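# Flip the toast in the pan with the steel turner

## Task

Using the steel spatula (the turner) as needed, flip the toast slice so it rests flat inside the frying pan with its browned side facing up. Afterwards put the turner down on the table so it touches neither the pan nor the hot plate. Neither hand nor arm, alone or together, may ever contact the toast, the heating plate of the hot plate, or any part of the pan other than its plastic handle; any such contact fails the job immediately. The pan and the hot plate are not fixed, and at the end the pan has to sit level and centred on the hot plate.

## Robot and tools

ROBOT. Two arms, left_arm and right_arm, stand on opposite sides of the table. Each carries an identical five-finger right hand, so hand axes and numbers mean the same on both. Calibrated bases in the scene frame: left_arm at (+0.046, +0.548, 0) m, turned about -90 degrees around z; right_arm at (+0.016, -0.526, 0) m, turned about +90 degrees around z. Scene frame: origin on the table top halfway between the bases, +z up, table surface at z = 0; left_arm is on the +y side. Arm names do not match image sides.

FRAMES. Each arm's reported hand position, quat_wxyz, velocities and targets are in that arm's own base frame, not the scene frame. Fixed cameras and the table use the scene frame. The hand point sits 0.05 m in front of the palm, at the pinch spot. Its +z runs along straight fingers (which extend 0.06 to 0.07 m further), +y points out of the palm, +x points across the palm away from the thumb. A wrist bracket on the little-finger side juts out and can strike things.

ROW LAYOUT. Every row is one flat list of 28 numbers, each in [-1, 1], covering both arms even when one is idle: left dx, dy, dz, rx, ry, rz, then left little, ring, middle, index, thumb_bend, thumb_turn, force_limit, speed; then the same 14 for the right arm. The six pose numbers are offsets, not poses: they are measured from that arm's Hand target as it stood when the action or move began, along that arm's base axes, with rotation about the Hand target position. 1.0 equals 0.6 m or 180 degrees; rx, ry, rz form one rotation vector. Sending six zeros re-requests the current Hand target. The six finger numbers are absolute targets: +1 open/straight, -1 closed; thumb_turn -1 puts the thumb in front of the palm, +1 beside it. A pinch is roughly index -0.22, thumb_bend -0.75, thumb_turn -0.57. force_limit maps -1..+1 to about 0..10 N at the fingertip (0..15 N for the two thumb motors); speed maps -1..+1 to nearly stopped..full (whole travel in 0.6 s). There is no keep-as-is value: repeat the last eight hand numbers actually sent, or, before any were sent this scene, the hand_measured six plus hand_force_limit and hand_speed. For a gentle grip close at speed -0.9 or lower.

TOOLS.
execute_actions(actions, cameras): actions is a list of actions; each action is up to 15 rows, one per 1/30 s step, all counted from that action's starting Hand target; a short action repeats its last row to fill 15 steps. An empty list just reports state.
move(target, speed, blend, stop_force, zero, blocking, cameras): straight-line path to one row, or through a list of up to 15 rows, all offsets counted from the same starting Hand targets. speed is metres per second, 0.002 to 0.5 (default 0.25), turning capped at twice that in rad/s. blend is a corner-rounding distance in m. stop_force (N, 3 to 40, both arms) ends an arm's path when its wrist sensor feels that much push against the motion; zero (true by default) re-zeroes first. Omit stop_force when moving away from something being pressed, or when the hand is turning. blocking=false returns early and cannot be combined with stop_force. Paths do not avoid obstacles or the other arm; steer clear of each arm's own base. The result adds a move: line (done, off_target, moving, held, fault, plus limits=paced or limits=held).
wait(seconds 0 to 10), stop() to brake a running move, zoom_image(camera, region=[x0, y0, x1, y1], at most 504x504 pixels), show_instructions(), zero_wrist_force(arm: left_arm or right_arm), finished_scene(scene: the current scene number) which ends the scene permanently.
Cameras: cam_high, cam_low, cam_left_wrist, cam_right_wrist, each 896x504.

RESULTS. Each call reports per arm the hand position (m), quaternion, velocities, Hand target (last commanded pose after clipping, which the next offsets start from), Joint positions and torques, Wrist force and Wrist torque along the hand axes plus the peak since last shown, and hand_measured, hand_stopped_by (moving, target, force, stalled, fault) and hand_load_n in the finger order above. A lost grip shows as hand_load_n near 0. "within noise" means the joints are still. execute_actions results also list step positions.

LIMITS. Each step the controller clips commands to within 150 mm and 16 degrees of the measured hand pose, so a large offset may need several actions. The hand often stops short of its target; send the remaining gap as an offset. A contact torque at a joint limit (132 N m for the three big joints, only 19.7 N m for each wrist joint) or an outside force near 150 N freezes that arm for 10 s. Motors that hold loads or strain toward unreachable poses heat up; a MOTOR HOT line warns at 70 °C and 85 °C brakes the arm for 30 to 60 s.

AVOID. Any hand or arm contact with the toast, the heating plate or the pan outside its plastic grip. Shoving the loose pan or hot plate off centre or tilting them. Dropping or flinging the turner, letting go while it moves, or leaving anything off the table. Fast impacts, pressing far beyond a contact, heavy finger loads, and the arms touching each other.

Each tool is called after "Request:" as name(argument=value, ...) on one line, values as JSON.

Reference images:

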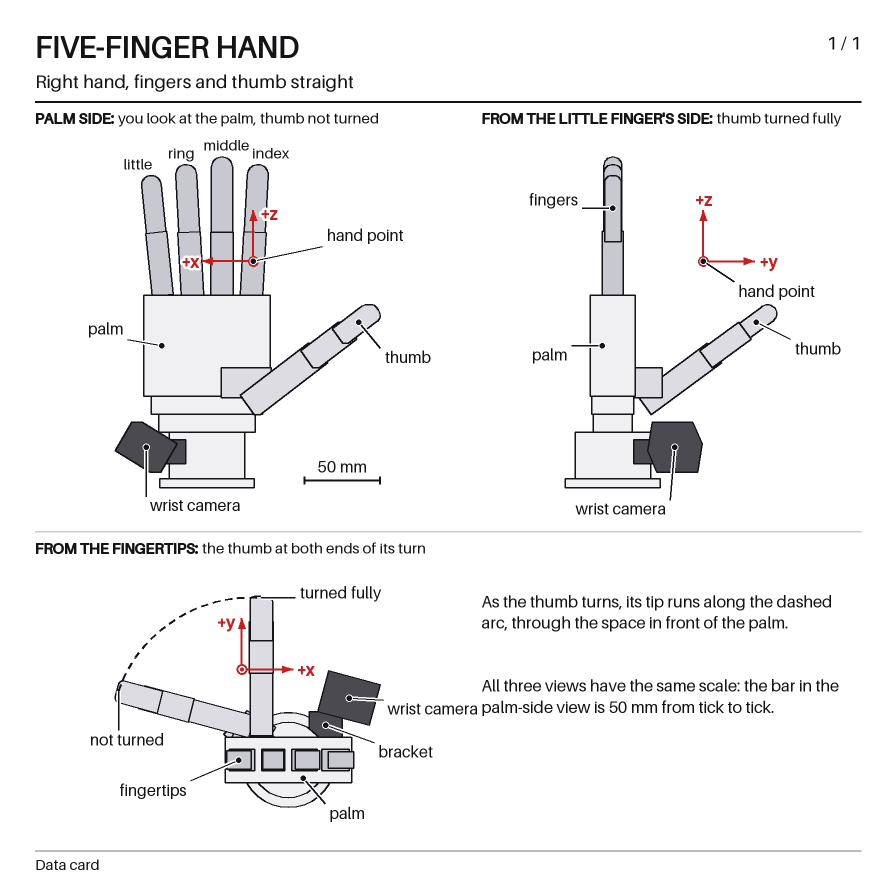

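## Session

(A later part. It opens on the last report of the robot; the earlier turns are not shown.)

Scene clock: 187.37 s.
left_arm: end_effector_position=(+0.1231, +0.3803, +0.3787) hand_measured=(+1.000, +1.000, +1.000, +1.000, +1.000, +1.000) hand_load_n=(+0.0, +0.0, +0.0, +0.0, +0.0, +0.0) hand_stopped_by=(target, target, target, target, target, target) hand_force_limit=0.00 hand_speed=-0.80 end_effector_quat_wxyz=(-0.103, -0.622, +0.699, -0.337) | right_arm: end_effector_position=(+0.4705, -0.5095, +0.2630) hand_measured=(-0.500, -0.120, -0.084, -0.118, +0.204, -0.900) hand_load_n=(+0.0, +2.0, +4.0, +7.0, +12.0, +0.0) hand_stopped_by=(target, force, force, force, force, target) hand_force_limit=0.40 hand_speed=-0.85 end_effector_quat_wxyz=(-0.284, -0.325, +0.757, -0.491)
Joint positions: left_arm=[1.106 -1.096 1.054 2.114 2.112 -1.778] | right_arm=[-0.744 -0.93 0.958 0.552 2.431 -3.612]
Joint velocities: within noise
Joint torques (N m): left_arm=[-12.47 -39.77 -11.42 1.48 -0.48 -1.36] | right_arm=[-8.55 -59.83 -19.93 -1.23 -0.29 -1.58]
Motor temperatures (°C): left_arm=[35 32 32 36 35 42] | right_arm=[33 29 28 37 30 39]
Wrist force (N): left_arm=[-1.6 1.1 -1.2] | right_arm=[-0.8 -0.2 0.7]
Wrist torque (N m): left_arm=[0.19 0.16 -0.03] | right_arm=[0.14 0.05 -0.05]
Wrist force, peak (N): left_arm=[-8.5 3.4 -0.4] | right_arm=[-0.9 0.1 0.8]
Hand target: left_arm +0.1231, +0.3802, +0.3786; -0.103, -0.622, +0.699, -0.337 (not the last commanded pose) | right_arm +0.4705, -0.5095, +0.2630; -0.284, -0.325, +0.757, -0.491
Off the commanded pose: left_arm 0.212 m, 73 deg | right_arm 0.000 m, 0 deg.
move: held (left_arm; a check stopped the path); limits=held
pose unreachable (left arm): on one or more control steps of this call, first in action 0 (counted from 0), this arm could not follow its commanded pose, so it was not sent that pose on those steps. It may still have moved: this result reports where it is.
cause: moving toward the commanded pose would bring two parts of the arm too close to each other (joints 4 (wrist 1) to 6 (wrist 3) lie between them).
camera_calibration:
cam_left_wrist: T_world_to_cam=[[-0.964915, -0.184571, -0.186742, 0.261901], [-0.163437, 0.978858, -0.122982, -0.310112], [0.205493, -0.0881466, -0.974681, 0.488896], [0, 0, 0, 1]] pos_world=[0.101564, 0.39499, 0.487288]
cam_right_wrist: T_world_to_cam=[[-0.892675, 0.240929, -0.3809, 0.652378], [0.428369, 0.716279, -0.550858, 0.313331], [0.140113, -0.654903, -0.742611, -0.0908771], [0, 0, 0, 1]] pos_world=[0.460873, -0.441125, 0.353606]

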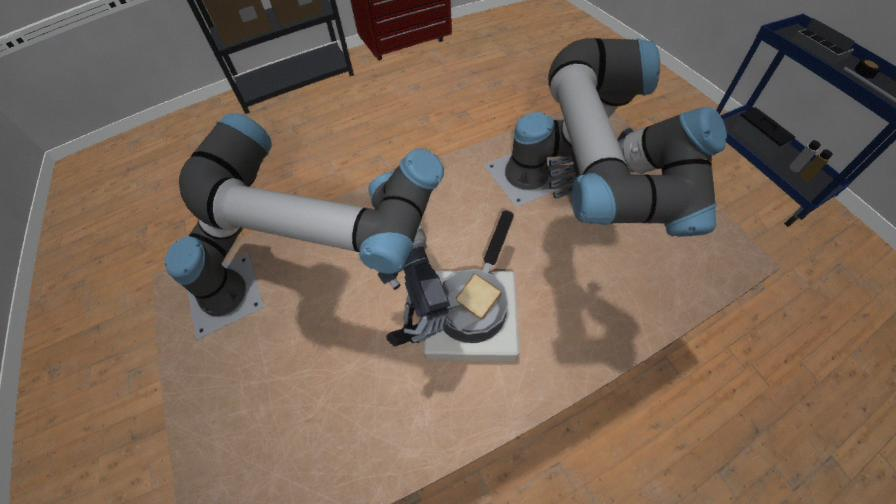

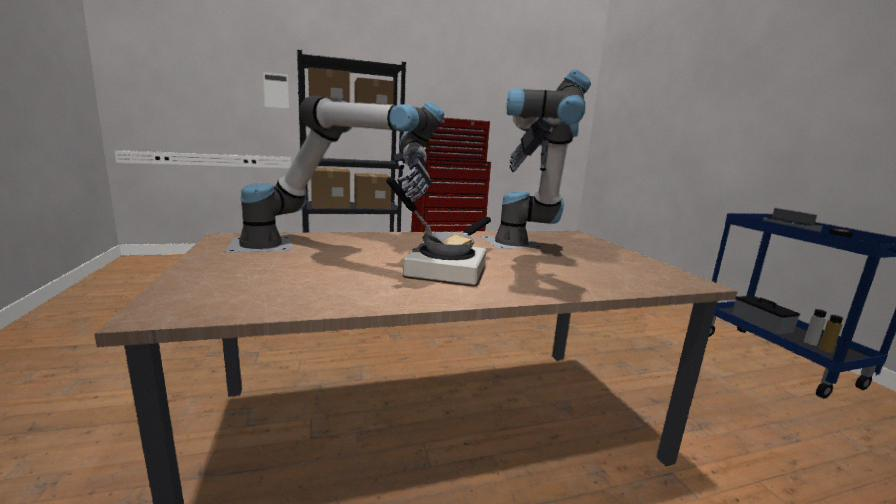

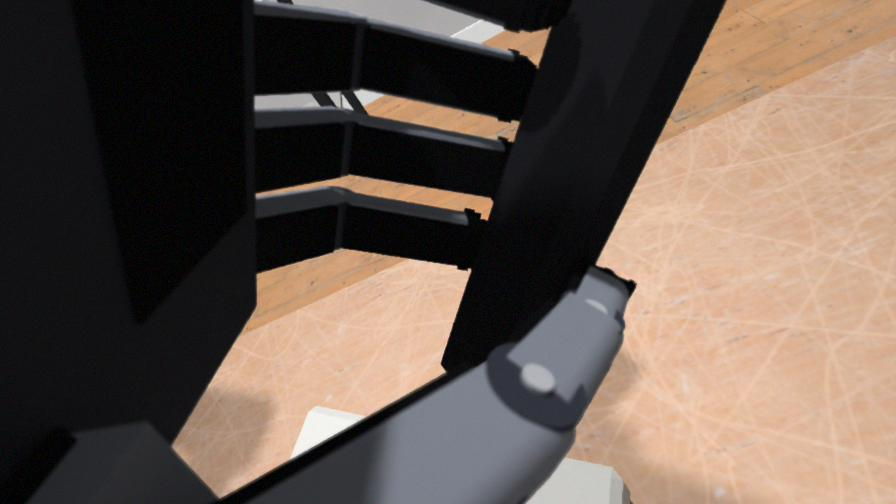

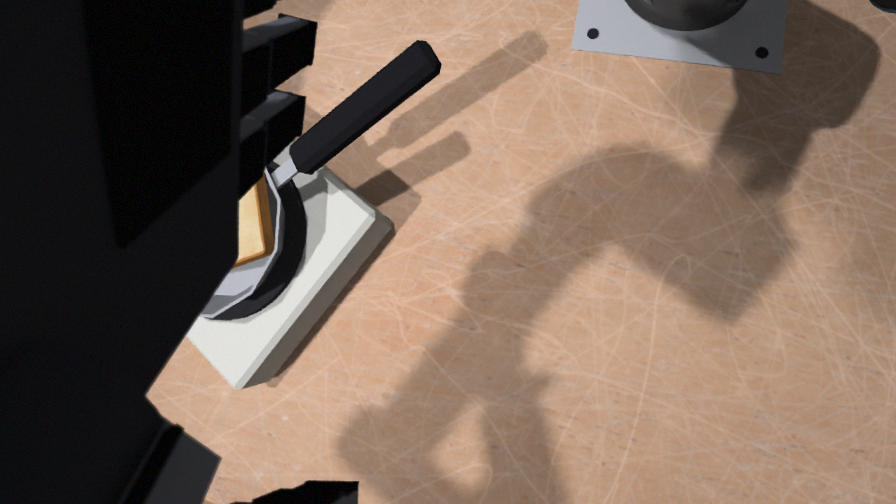

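Request:
move(target=[0.258,0.123,0.033,0,0,0,1,1,1,1,1,1,0,-0.8,0,0,0,0,0,0,-0.5,-0.5,-0.5,-0.5,-0.75,-0.9,0.4,-0.85], speed=0.2)

Request:
zoom_image(camera="cam_right_wrist", region=[180, 50, 580, 400])

Scene clock: 191.80 s.
left_arm: end_effector_position=(+0.1285, +0.3827, +0.3791) hand_measured=(+1.000, +1.000, +1.000, +1.000, +1.000, +1.000) hand_load_n=(+0.0, +0.0, +0.0, +0.0, +0.0, +0.0) hand_stopped_by=(target, target, target, target, target, target) hand_force_limit=0.00 hand_speed=-0.80 end_effector_quat_wxyz=(-0.103, -0.622, +0.699, -0.337) | right_arm: end_effector_position=(+0.4705, -0.5095, +0.2630) hand_measured=(-0.500, -0.120, -0.084, -0.118, +0.204, -0.900) hand_load_n=(+0.0, +1.5, +4.0, +7.5, +12.0, +0.0) hand_stopped_by=(target, force, force, force, force, target) hand_force_limit=0.40 hand_speed=-0.85 end_effector_quat_wxyz=(-0.284, -0.325, +0.757, -0.491)
Joint positions: left_arm=[1.099 -1.085 1.037 2.117 2.115 -1.785] | right_arm=[-0.744 -0.93 0.958 0.552 2.431 -3.612]
Joint velocities: within noise
Joint torques (N m): left_arm=[13.76 -50.93 -11.7 1.33 -0.61 2.43] | right_arm=[-8.73 -59.85 -17.9 -1.19 -0.59 -1.69]
Motor temperatures (°C): left_arm=[35 32 32 36 35 42] | right_arm=[33 29 28 37 30 39]
Wrist force (N): left_arm=[-1.6 1.3 -1.4] | right_arm=[-0.8 -0.1 0.7]
Wrist torque (N m): left_arm=[0.22 0.17 -0.03] | right_arm=[0.16 0.06 -0.05]
Wrist force, peak (N): left_arm=[-4.4 -3.9 -0.3] | right_arm=[-0.9 -0.1 0.8]
Hand target: left_arm +0.1285, +0.3827, +0.3791; -0.103, -0.622, +0.699, -0.337 (not the last commanded pose) | right_arm +0.4705, -0.5095, +0.2630; -0.284, -0.325, +0.757, -0.491
Off the commanded pose: left_arm 0.167 m, 0 deg | right_arm 0.000 m, 0 deg.
move: held (left_arm; a check stopped the path); limits=held
pose unreachable (left arm): on one or more control steps of this call, first in action 0 (counted from 0), this arm could not follow its commanded pose, so it was not sent that pose on those steps. It may still have moved: this result reports where it is.
cause: moving toward the commanded pose would bring two parts of the arm too close to each other (joints 4 (wrist 1) to 6 (wrist 3) lie between them).
camera_calibration:
cam_left_wrist: T_world_to_cam=[[-0.965009, -0.183943, -0.186879, 0.267526], [-0.1628, 0.978972, -0.122921, -0.311737], [0.205559, -0.0881962, -0.974662, 0.488386], [0, 0, 0, 1]] pos_world=[0.107022, 0.397466, 0.487687]
cam_right_wrist: T_world_to_cam=[[-0.892674, 0.240929, -0.380902, 0.652378], [0.42837, 0.716278, -0.550858, 0.31333], [0.140114, -0.654904, -0.74261, -0.0908794], [0, 0, 0, 1]] pos_world=[0.460873, -0.441125, 0.353604]

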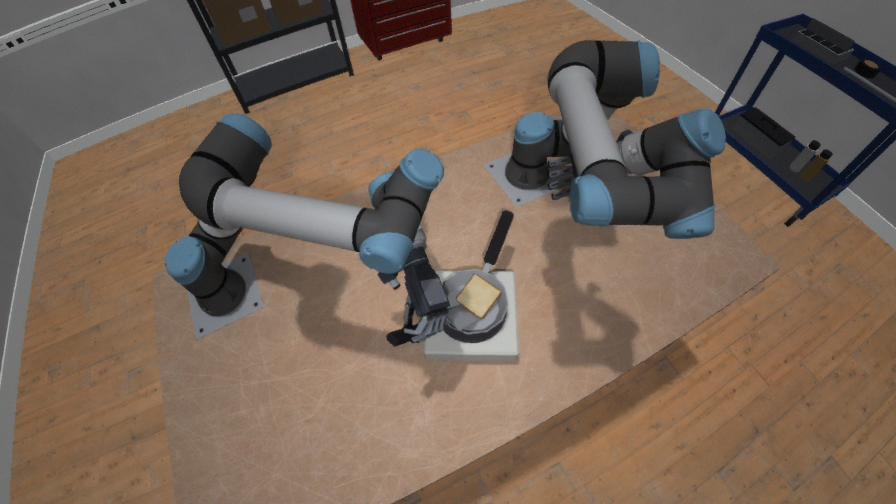

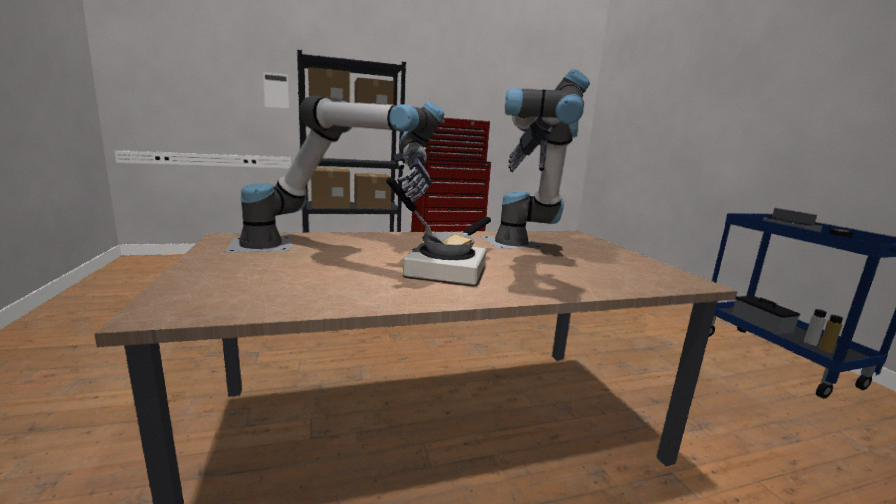

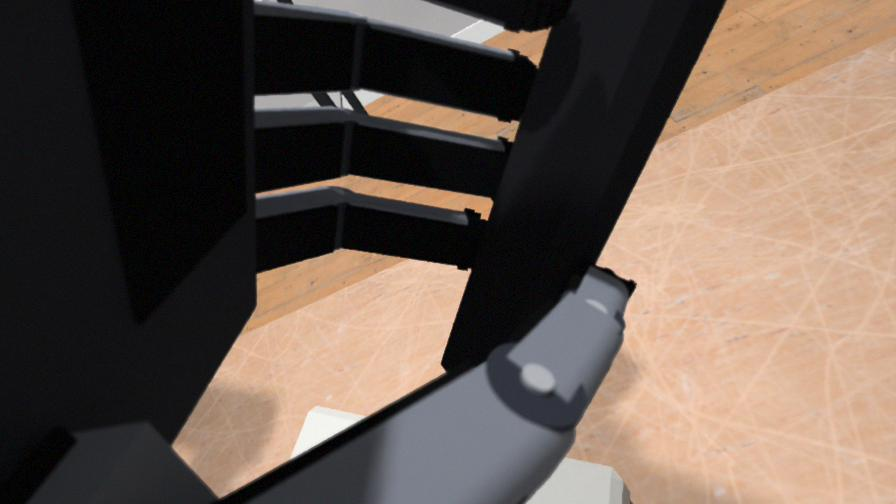

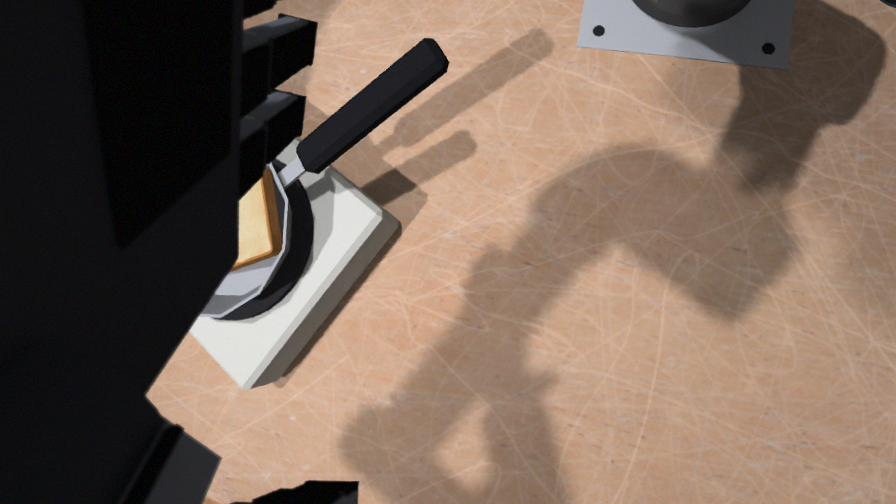

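Scaled by 1.260 from the camera's 896x504 image, which has a finer 1280x720 frame.

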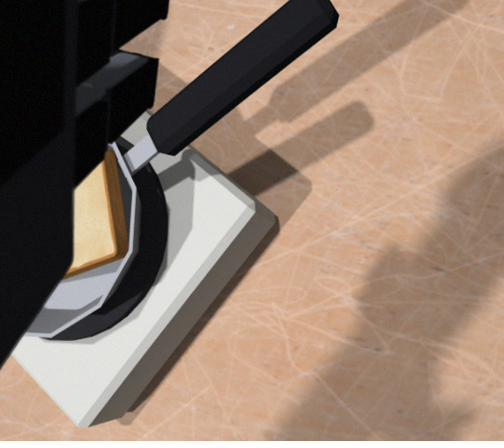

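Request:
move(target=[-0.0975,-0.1748,0.1458,0.2131,0.0404,-0.1744,1,1,1,1,1,1,0,-0.8,-0.0282,-0.0105,-0.0408,0.0196,-0.052,0,-0.5,-0.5,-0.5,-0.5,-0.75,-0.9,0.4,-0.85], speed=0.1)

Request:
zoom_image(camera="cam_low", region=[400, 200, 490, 270])

Request:
zoom_image(camera="cam_high", region=[420, 250, 520, 350])

Request:
zoom_image(camera="cam_right_wrist", region=[150, 180, 350, 380])

Scene clock: 201.17 s.
left_arm: end_effector_position=(+0.0700, +0.2778, +0.4665) hand_measured=(+1.000, +1.000, +1.000, +1.000, +1.000, +1.000) hand_load_n=(+0.0, +0.0, +0.0, +0.0, +0.0, +0.0) hand_stopped_by=(target, target, target, target, target, target) hand_force_limit=0.00 hand_speed=-0.80 end_effector_quat_wxyz=(-0.024, -0.432, +0.901, -0.013) | right_arm: end_effector_position=(+0.4536, -0.5158, +0.2385) hand_measured=(-0.500, -0.120, -0.084, -0.118, +0.204, -0.900) hand_load_n=(+0.0, +1.0, +3.0, +8.5, +12.5, +0.5) hand_stopped_by=(target, force, force, force, force, target) hand_force_limit=0.40 hand_speed=-0.85 end_effector_quat_wxyz=(-0.211, -0.292, +0.792, -0.492)
Joint positions: left_arm=[0.575 -1.708 1.371 1.959 1.591 -1.889] | right_arm=[-0.815 -1.003 1.091 0.511 2.283 -3.481]
Joint velocities: within noise
Joint torques (N m): left_arm=[7.95 -15.15 -33.1 4.53 0.73 2.75] | right_arm=[4.67 -46.58 -35.17 0.77 2.62 -1.47]
Motor temperatures (°C): left_arm=[35 32 32 36 35 42] | right_arm=[33 29 28 37 30 39]
Wrist force (N): left_arm=[0.3 -0.3 -0.4] | right_arm=[-0.3 0.4 1.1]
Wrist torque (N m): left_arm=[-0.03 -0.04 0.01] | right_arm=[0.10 0.12 -0.11]
Wrist force, peak (N): left_arm=[-2.4 1.4 -1.5] | right_arm=[1.5 -0.3 0.8]
Hand target: left_arm +0.0700, +0.2779, +0.4666; -0.024, -0.432, +0.901, -0.013 | right_arm +0.4536, -0.5158, +0.2385; -0.211, -0.292, +0.792, -0.492
Off the commanded pose: left_arm 0.000 m, 0 deg | right_arm 0.000 m, 0 deg.
move: done
camera_calibration:
cam_left_wrist: T_world_to_cam=[[-0.906306, 0.421868, 0.0252381, -0.063312], [0.378408, 0.783449, 0.492966, -0.478708], [0.188194, 0.456328, -0.869682, 0.377352], [0, 0, 0, 1]] pos_world=[0.0527517, 0.229556, 0.565761]
cam_right_wrist: T_world_to_cam=[[-0.820004, 0.268369, -0.505541, 0.64033], [0.508729, 0.746487, -0.428897, 0.261682], [0.262277, -0.608881, -0.748649, -0.141065], [0, 0, 0, 1]] pos_world=[0.428946, -0.453079, 0.33034]

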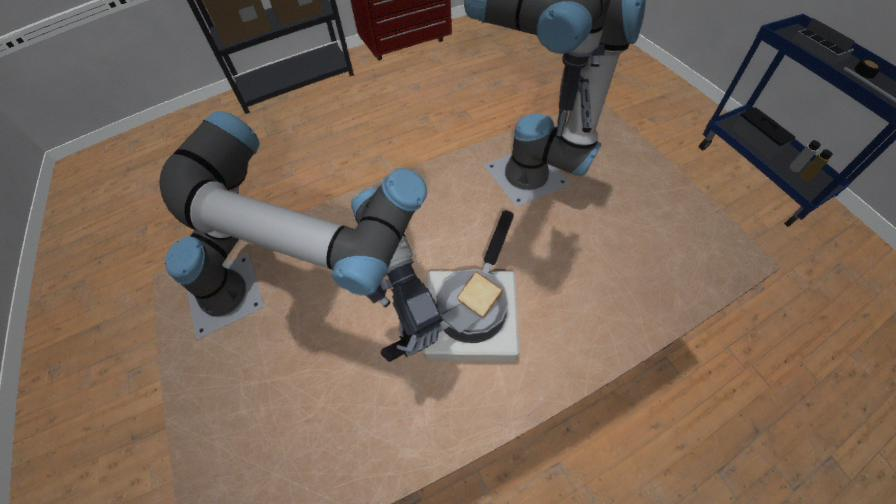

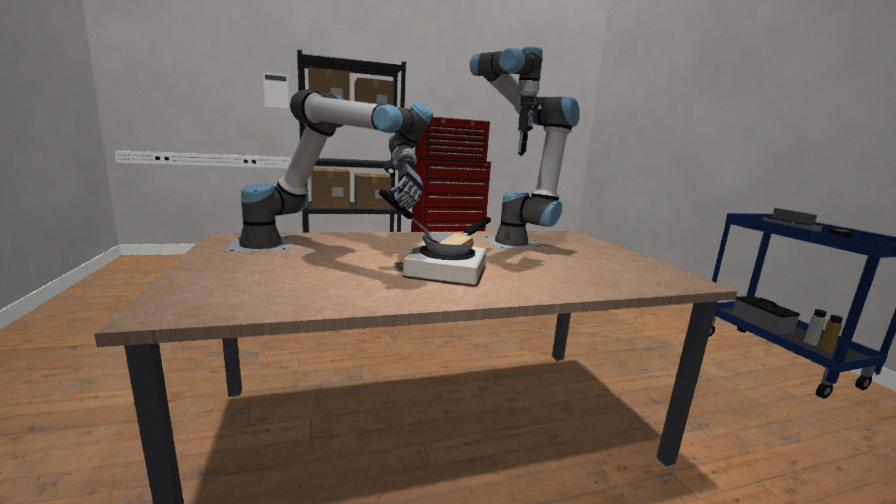

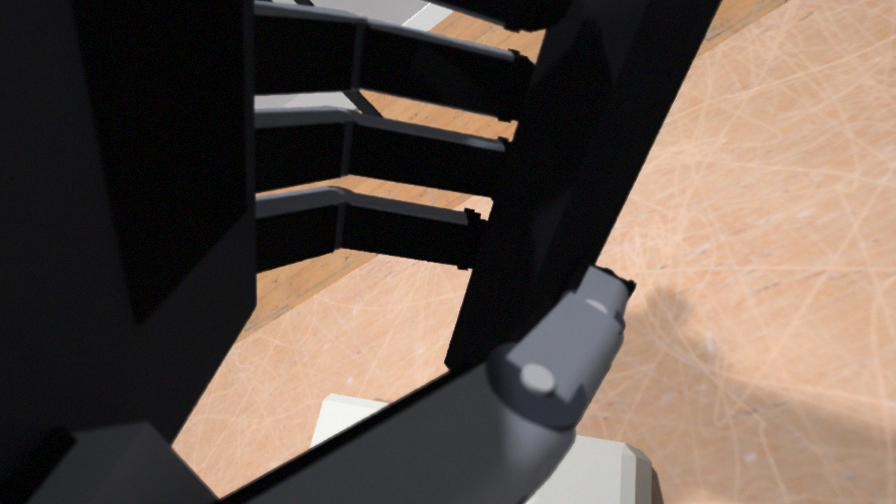

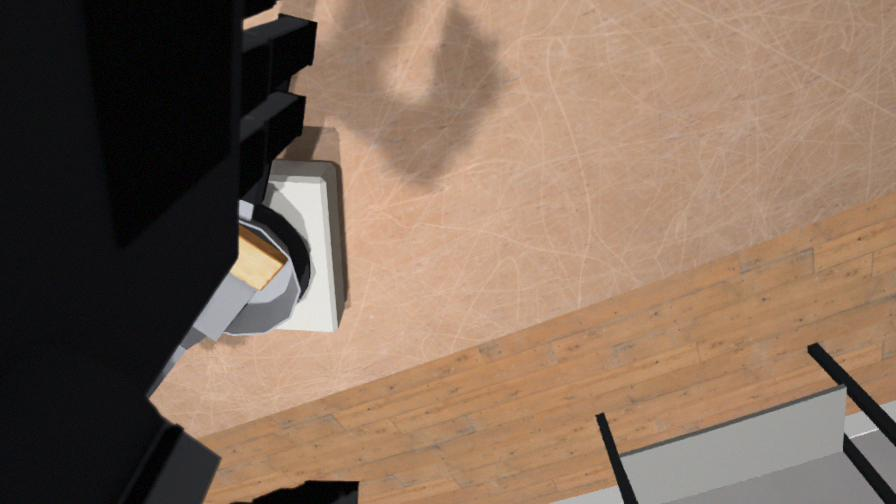

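Scaled by 5.600 from the camera's 896x504 image, which has a finer 1280x720 frame.

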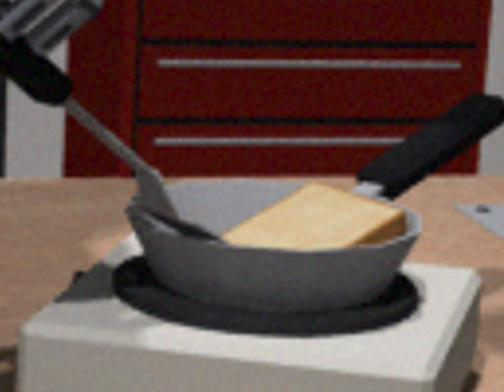

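Scaled by 5.040 from the camera's 896x504 image, which has a finer 1280x720 frame.

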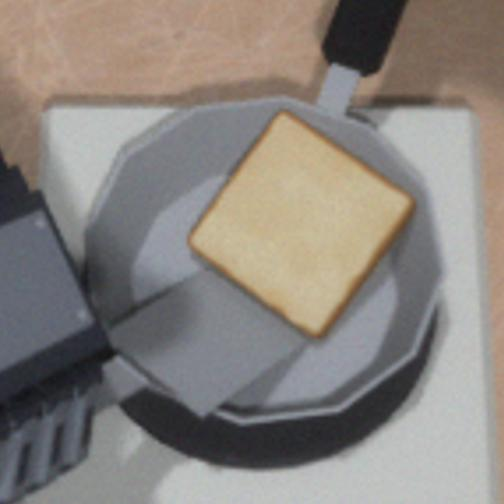

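Scaled by 2.520 from the camera's 896x504 image, which has a finer 1280x720 frame.

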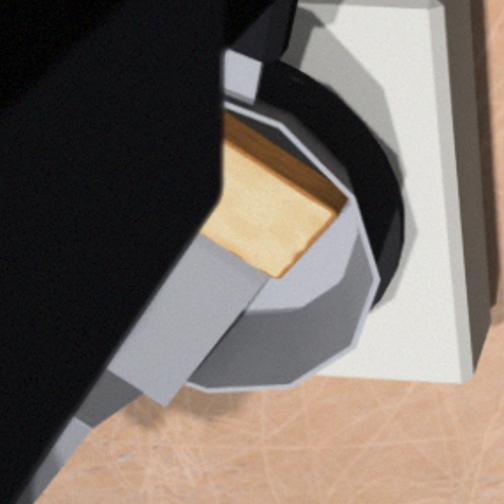

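Request:
move(target=[0,0,0,0,0,0,1,1,1,1,1,1,0,-0.8,0.0467,0.0177,0,0,0,0,-0.5,-0.5,-0.5,-0.5,-0.75,-0.9,0.4,-0.85], speed=0.04)

Request:
zoom_image(camera="cam_low", region=[400, 200, 490, 270])

Request:
zoom_image(camera="cam_high", region=[420, 250, 520, 350])

Request:
zoom_image(camera="cam_right_wrist", region=[150, 180, 350, 380])

Scene clock: 214.47 s.
left_arm: end_effector_position=(+0.0700, +0.2779, +0.4666) hand_measured=(+1.000, +1.000, +1.000, +1.000, +1.000, +1.000) hand_load_n=(+0.0, +0.0, +0.0, +0.0, +0.0, +0.0) hand_stopped_by=(target, target, target, target, target, target) hand_force_limit=0.00 hand_speed=-0.80 end_effector_quat_wxyz=(-0.024, -0.432, +0.901, -0.013) | right_arm: end_effector_position=(+0.4817, -0.5051, +0.2385) hand_measured=(-0.500, -0.120, -0.084, -0.118, +0.204, -0.900) hand_load_n=(+0.0, +0.5, +3.0, +8.5, +12.0, +0.5) hand_stopped_by=(target, force, force, force, force, target) hand_force_limit=0.40 hand_speed=-0.85 end_effector_quat_wxyz=(-0.211, -0.292, +0.792, -0.492) end_effector_velocity=(-0.001, -0.001, -0.001) end_effector_angular_velocity=(+0.000, -0.001, +0.002)
Joint positions: left_arm=[0.576 -1.708 1.371 1.959 1.591 -1.889] | right_arm=[-0.767 -0.947 1.005 0.566 2.323 -3.444]
Joint velocities: left_arm=[within noise] | right_arm=[-0.003 -0.002 0.006 -0.006 -0.004 -0.003]
Joint torques (N m): left_arm=[13.16 -18.09 -31.56 1.62 -0.91 2.4] | right_arm=[-8.74 -58.09 -17.18 -1.22 -0.96 -1.62]
Motor temperatures (°C): left_arm=[35 32 32 36 35 42] | right_arm=[33 29 28 37 30 39]
Wrist force (N): left_arm=[0.2 -0.2 -0.4] | right_arm=[-0.9 0.6 0.9]
Wrist torque (N m): left_arm=[-0.01 -0.02 0.01] | right_arm=[0.15 0.12 -0.08]
Wrist force, peak (N): left_arm=[0.8 -0.3 0.0] | right_arm=[0.4 0.7 1.3]
Hand target: left_arm +0.0700, +0.2779, +0.4666; -0.024, -0.432, +0.901, -0.013 | right_arm +0.4816, -0.5052, +0.2385; -0.211, -0.292, +0.792, -0.492
Off the commanded pose: left_arm 0.000 m, 0 deg | right_arm 0.000 m, 0 deg.
move: done
camera_calibration:
cam_left_wrist: T_world_to_cam=[[-0.906317, 0.42185, 0.025162, -0.0632979], [0.378314, 0.783366, 0.493169, -0.478809], [0.188332, 0.456487, -0.869569, 0.377277], [0, 0, 0, 1]] pos_world=[0.0527184, 0.229562, 0.565795]
cam_right_wrist: T_world_to_cam=[[-0.820043, 0.268402, -0.505459, 0.660562], [0.508711, 0.746476, -0.428936, 0.239399], [0.262186, -0.608879, -0.748682, -0.141838], [0, 0, 0, 1]] pos_world=[0.457092, -0.442364, 0.330383]

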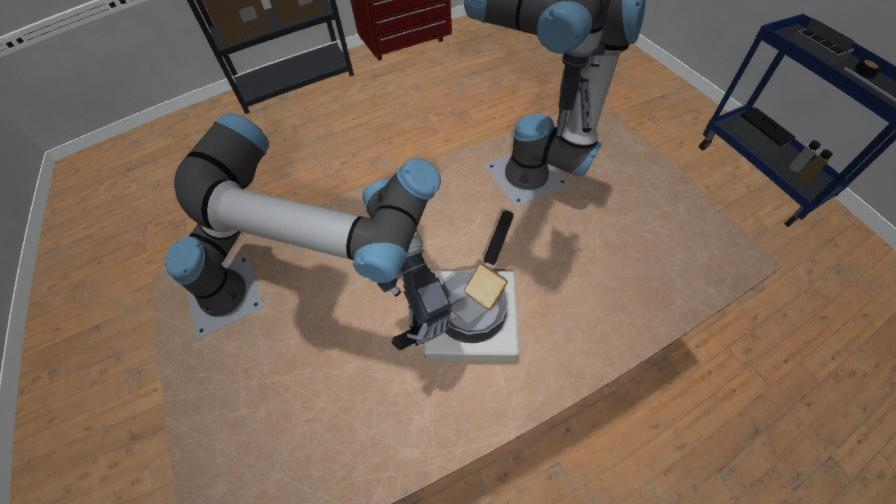

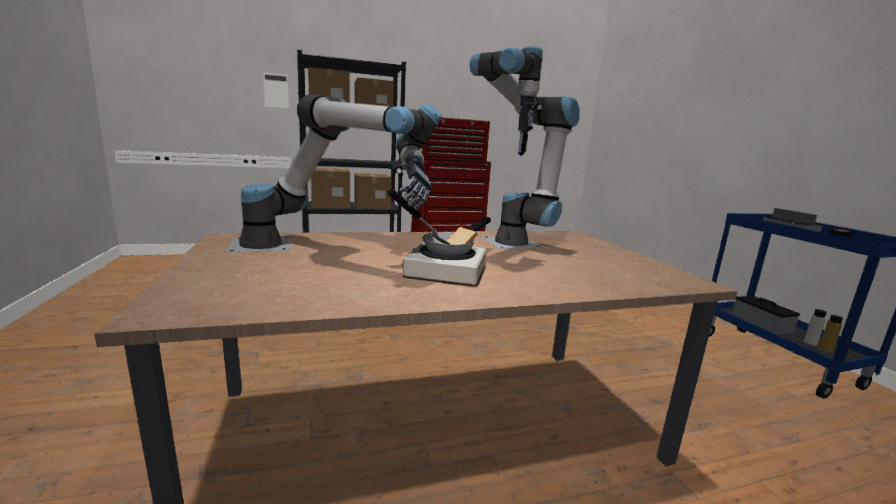

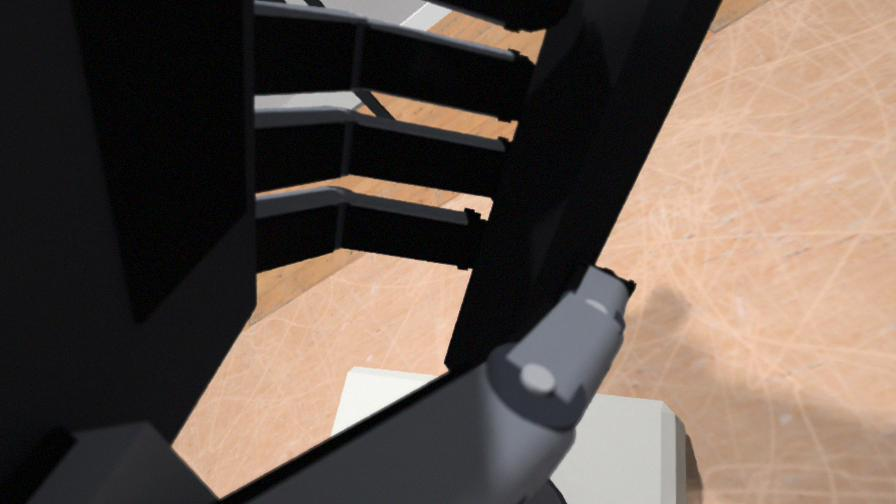

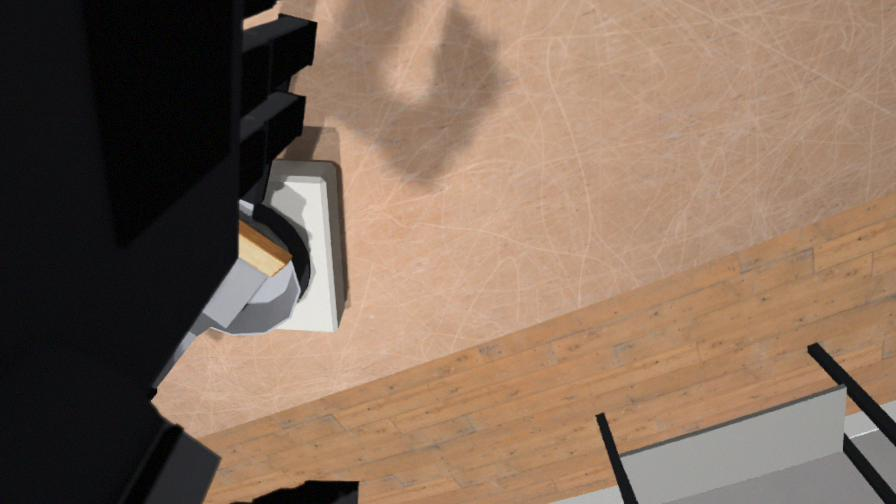

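Scaled by 5.600 from the camera's 896x504 image, which has a finer 1280x720 frame.

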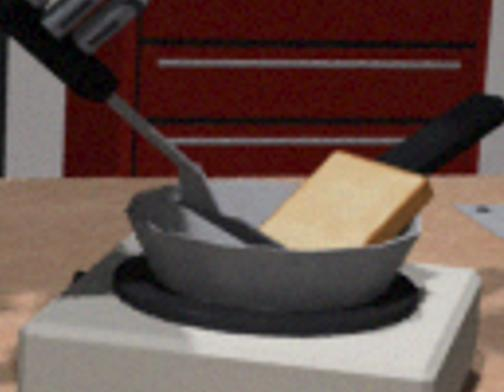

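Scaled by 5.040 from the camera's 896x504 image, which has a finer 1280x720 frame.

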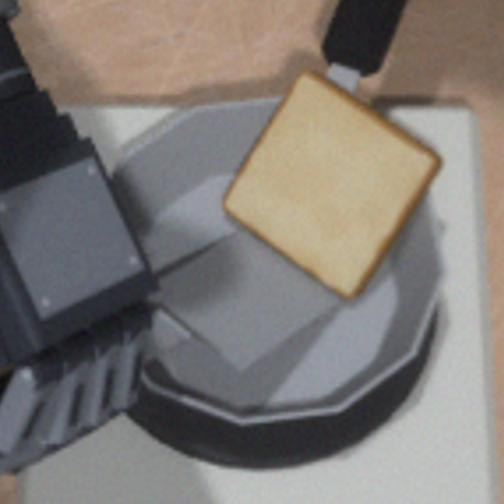

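Scaled by 2.520 from the camera's 896x504 image, which has a finer 1280x720 frame.

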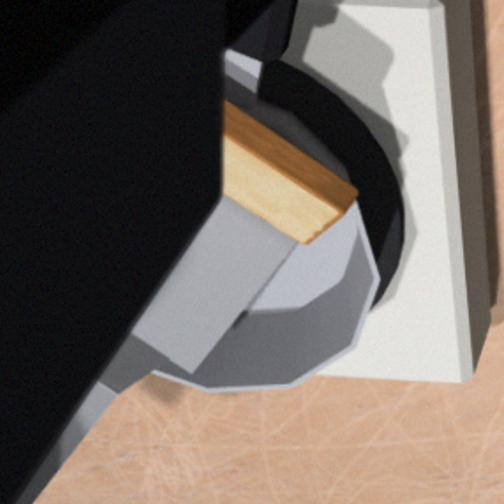

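Request:
move(target=[0,0,0,0,0,0,1,1,1,1,1,1,0,-0.8,0.0405,0.0153,0,0,0,0,-0.5,-0.5,-0.5,-0.5,-0.75,-0.9,0.4,-0.85], speed=0.03)

Request:
zoom_image(camera="cam_low", region=[400, 190, 500, 270])

Request:
zoom_image(camera="cam_high", region=[420, 250, 520, 350])

Request:
zoom_image(camera="cam_right_wrist", region=[150, 180, 350, 380])

Scene clock: 217.87 s.
left_arm: end_effector_position=(+0.0700, +0.2779, +0.4666) hand_measured=(+1.000, +1.000, +1.000, +1.000, +1.000, +1.000) hand_load_n=(+0.0, +0.0, +0.0, +0.0, +0.0, -0.5) hand_stopped_by=(target, target, target, target, target, target) hand_force_limit=0.00 hand_speed=-0.80 end_effector_quat_wxyz=(-0.024, -0.432, +0.901, -0.013) | right_arm: end_effector_position=(+0.5060, -0.4959, +0.2385) hand_measured=(-0.500, -0.120, -0.084, -0.118, +0.204, -0.900) hand_load_n=(+0.0, +1.0, +3.0, +8.5, +12.0, +0.5) hand_stopped_by=(target, force, force, force, force, target) hand_force_limit=0.40 hand_speed=-0.85 end_effector_quat_wxyz=(-0.211, -0.292, +0.792, -0.492)
Joint positions: left_arm=[0.576 -1.708 1.371 1.959 1.591 -1.889] | right_arm=[-0.728 -0.893 0.919 0.621 2.355 -3.411]
Joint velocities: within noise
Joint torques (N m): left_arm=[12.32 -11.68 -32.92 2.45 1.23 2.43] | right_arm=[-9.42 -60.56 -16.73 -0.89 -0.69 -1.18]
Motor temperatures (°C): left_arm=[35 32 32 36 35 42] | right_arm=[33 29 28 37 30 39]
Wrist force (N): left_arm=[0.1 -0.2 -0.5] | right_arm=[-0.6 0.5 1.0]
Wrist torque (N m): left_arm=[0.00 -0.02 0.00] | right_arm=[0.17 0.06 -0.04]
Wrist force, peak (N): left_arm=[0.7 -0.4 -0.2] | right_arm=[-1.2 0.4 1.0]
Hand target: left_arm +0.0700, +0.2779, +0.4666; -0.024, -0.432, +0.901, -0.013 | right_arm +0.5059, -0.4960, +0.2385; -0.211, -0.292, +0.792, -0.492
Off the commanded pose: left_arm 0.000 m, 0 deg | right_arm 0.000 m, 0 deg.
move: done
camera_calibration:
cam_left_wrist: T_world_to_cam=[[-0.906317, 0.42185, 0.02516, -0.0632966], [0.378312, 0.783365, 0.493172, -0.47881], [0.188335, 0.456489, -0.869568, 0.377277], [0, 0, 0, 1]] pos_world=[0.0527185, 0.229563, 0.565796]
cam_right_wrist: T_world_to_cam=[[-0.820051, 0.26839, -0.505453, 0.678022], [0.508702, 0.746473, -0.428953, 0.220181], [0.26218, -0.608888, -0.748677, -0.142614], [0, 0, 0, 1]] pos_world=[0.481397, -0.433169, 0.330384]

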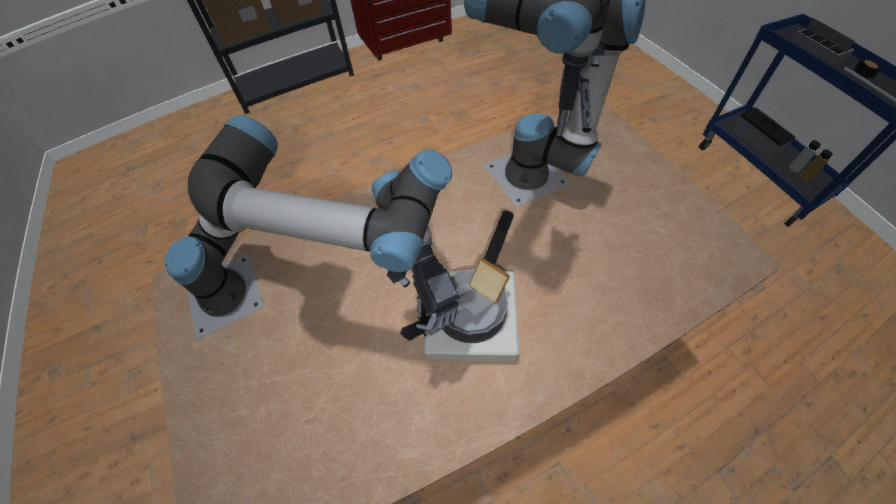

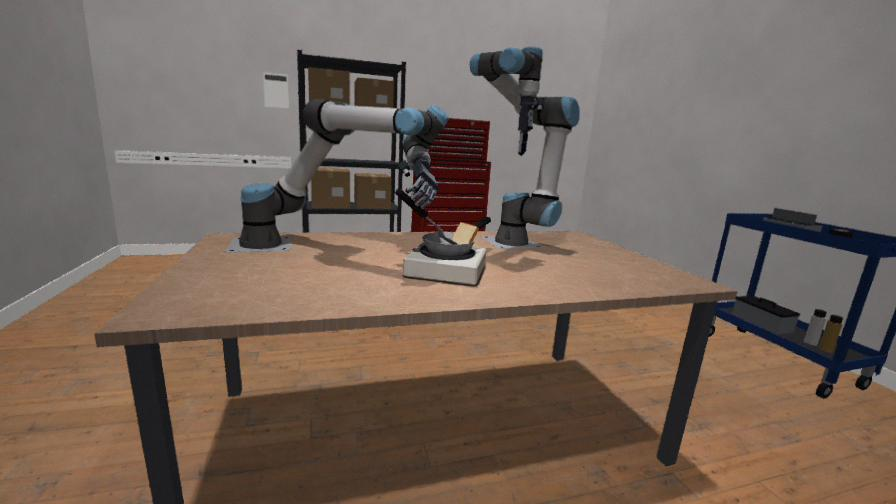

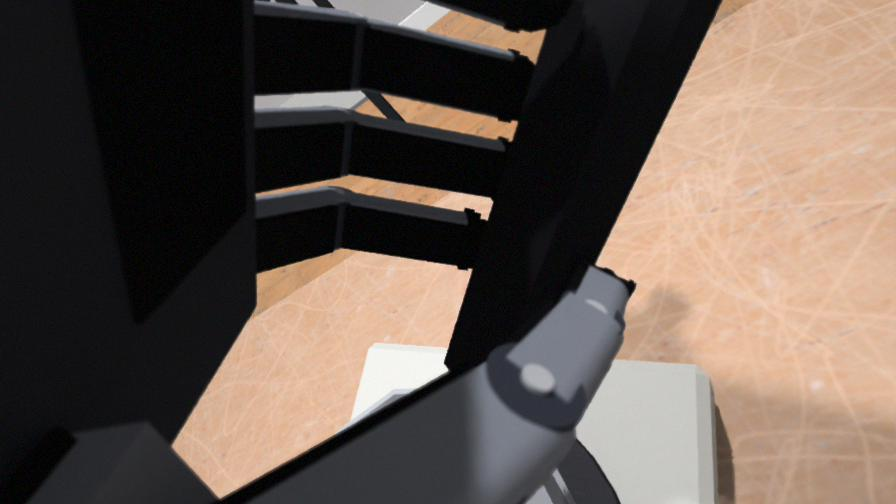

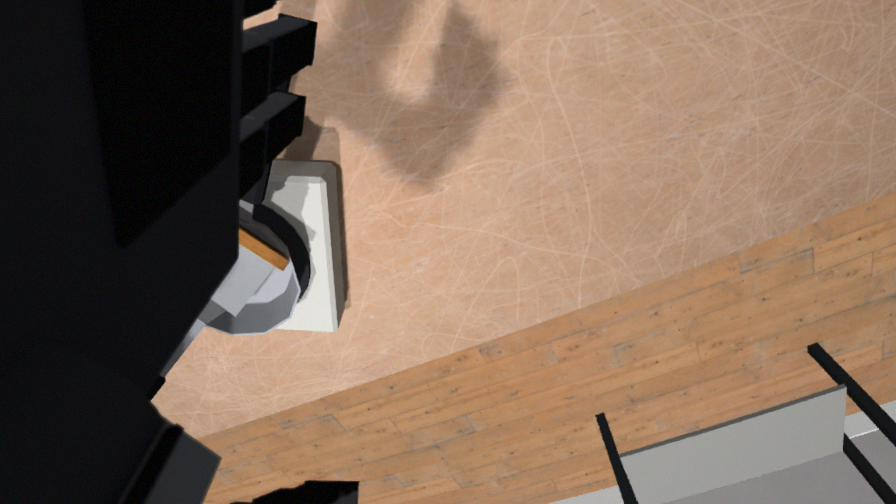

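Scaled by 5.040 from the camera's 896x504 image, which has a finer 1280x720 frame.

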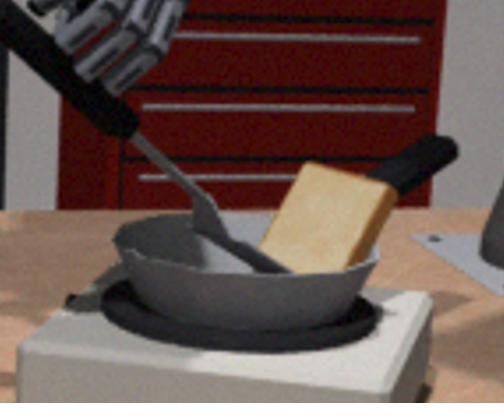

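Scaled by 5.040 from the camera's 896x504 image, which has a finer 1280x720 frame.

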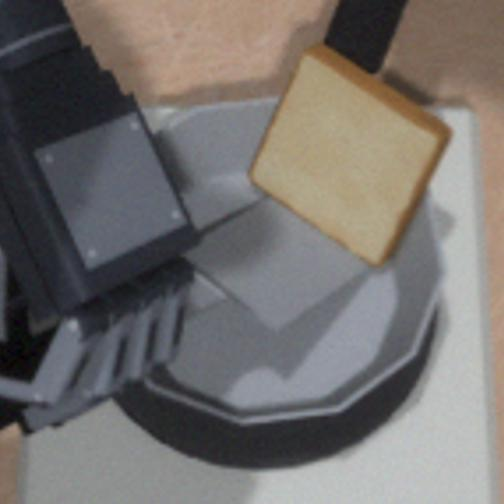

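Scaled by 2.520 from the camera's 896x504 image, which has a finer 1280x720 frame.

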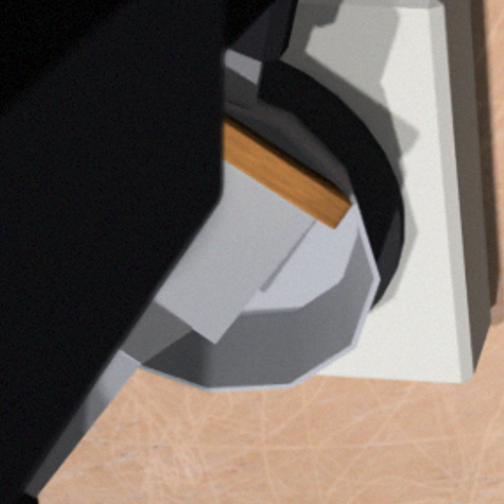

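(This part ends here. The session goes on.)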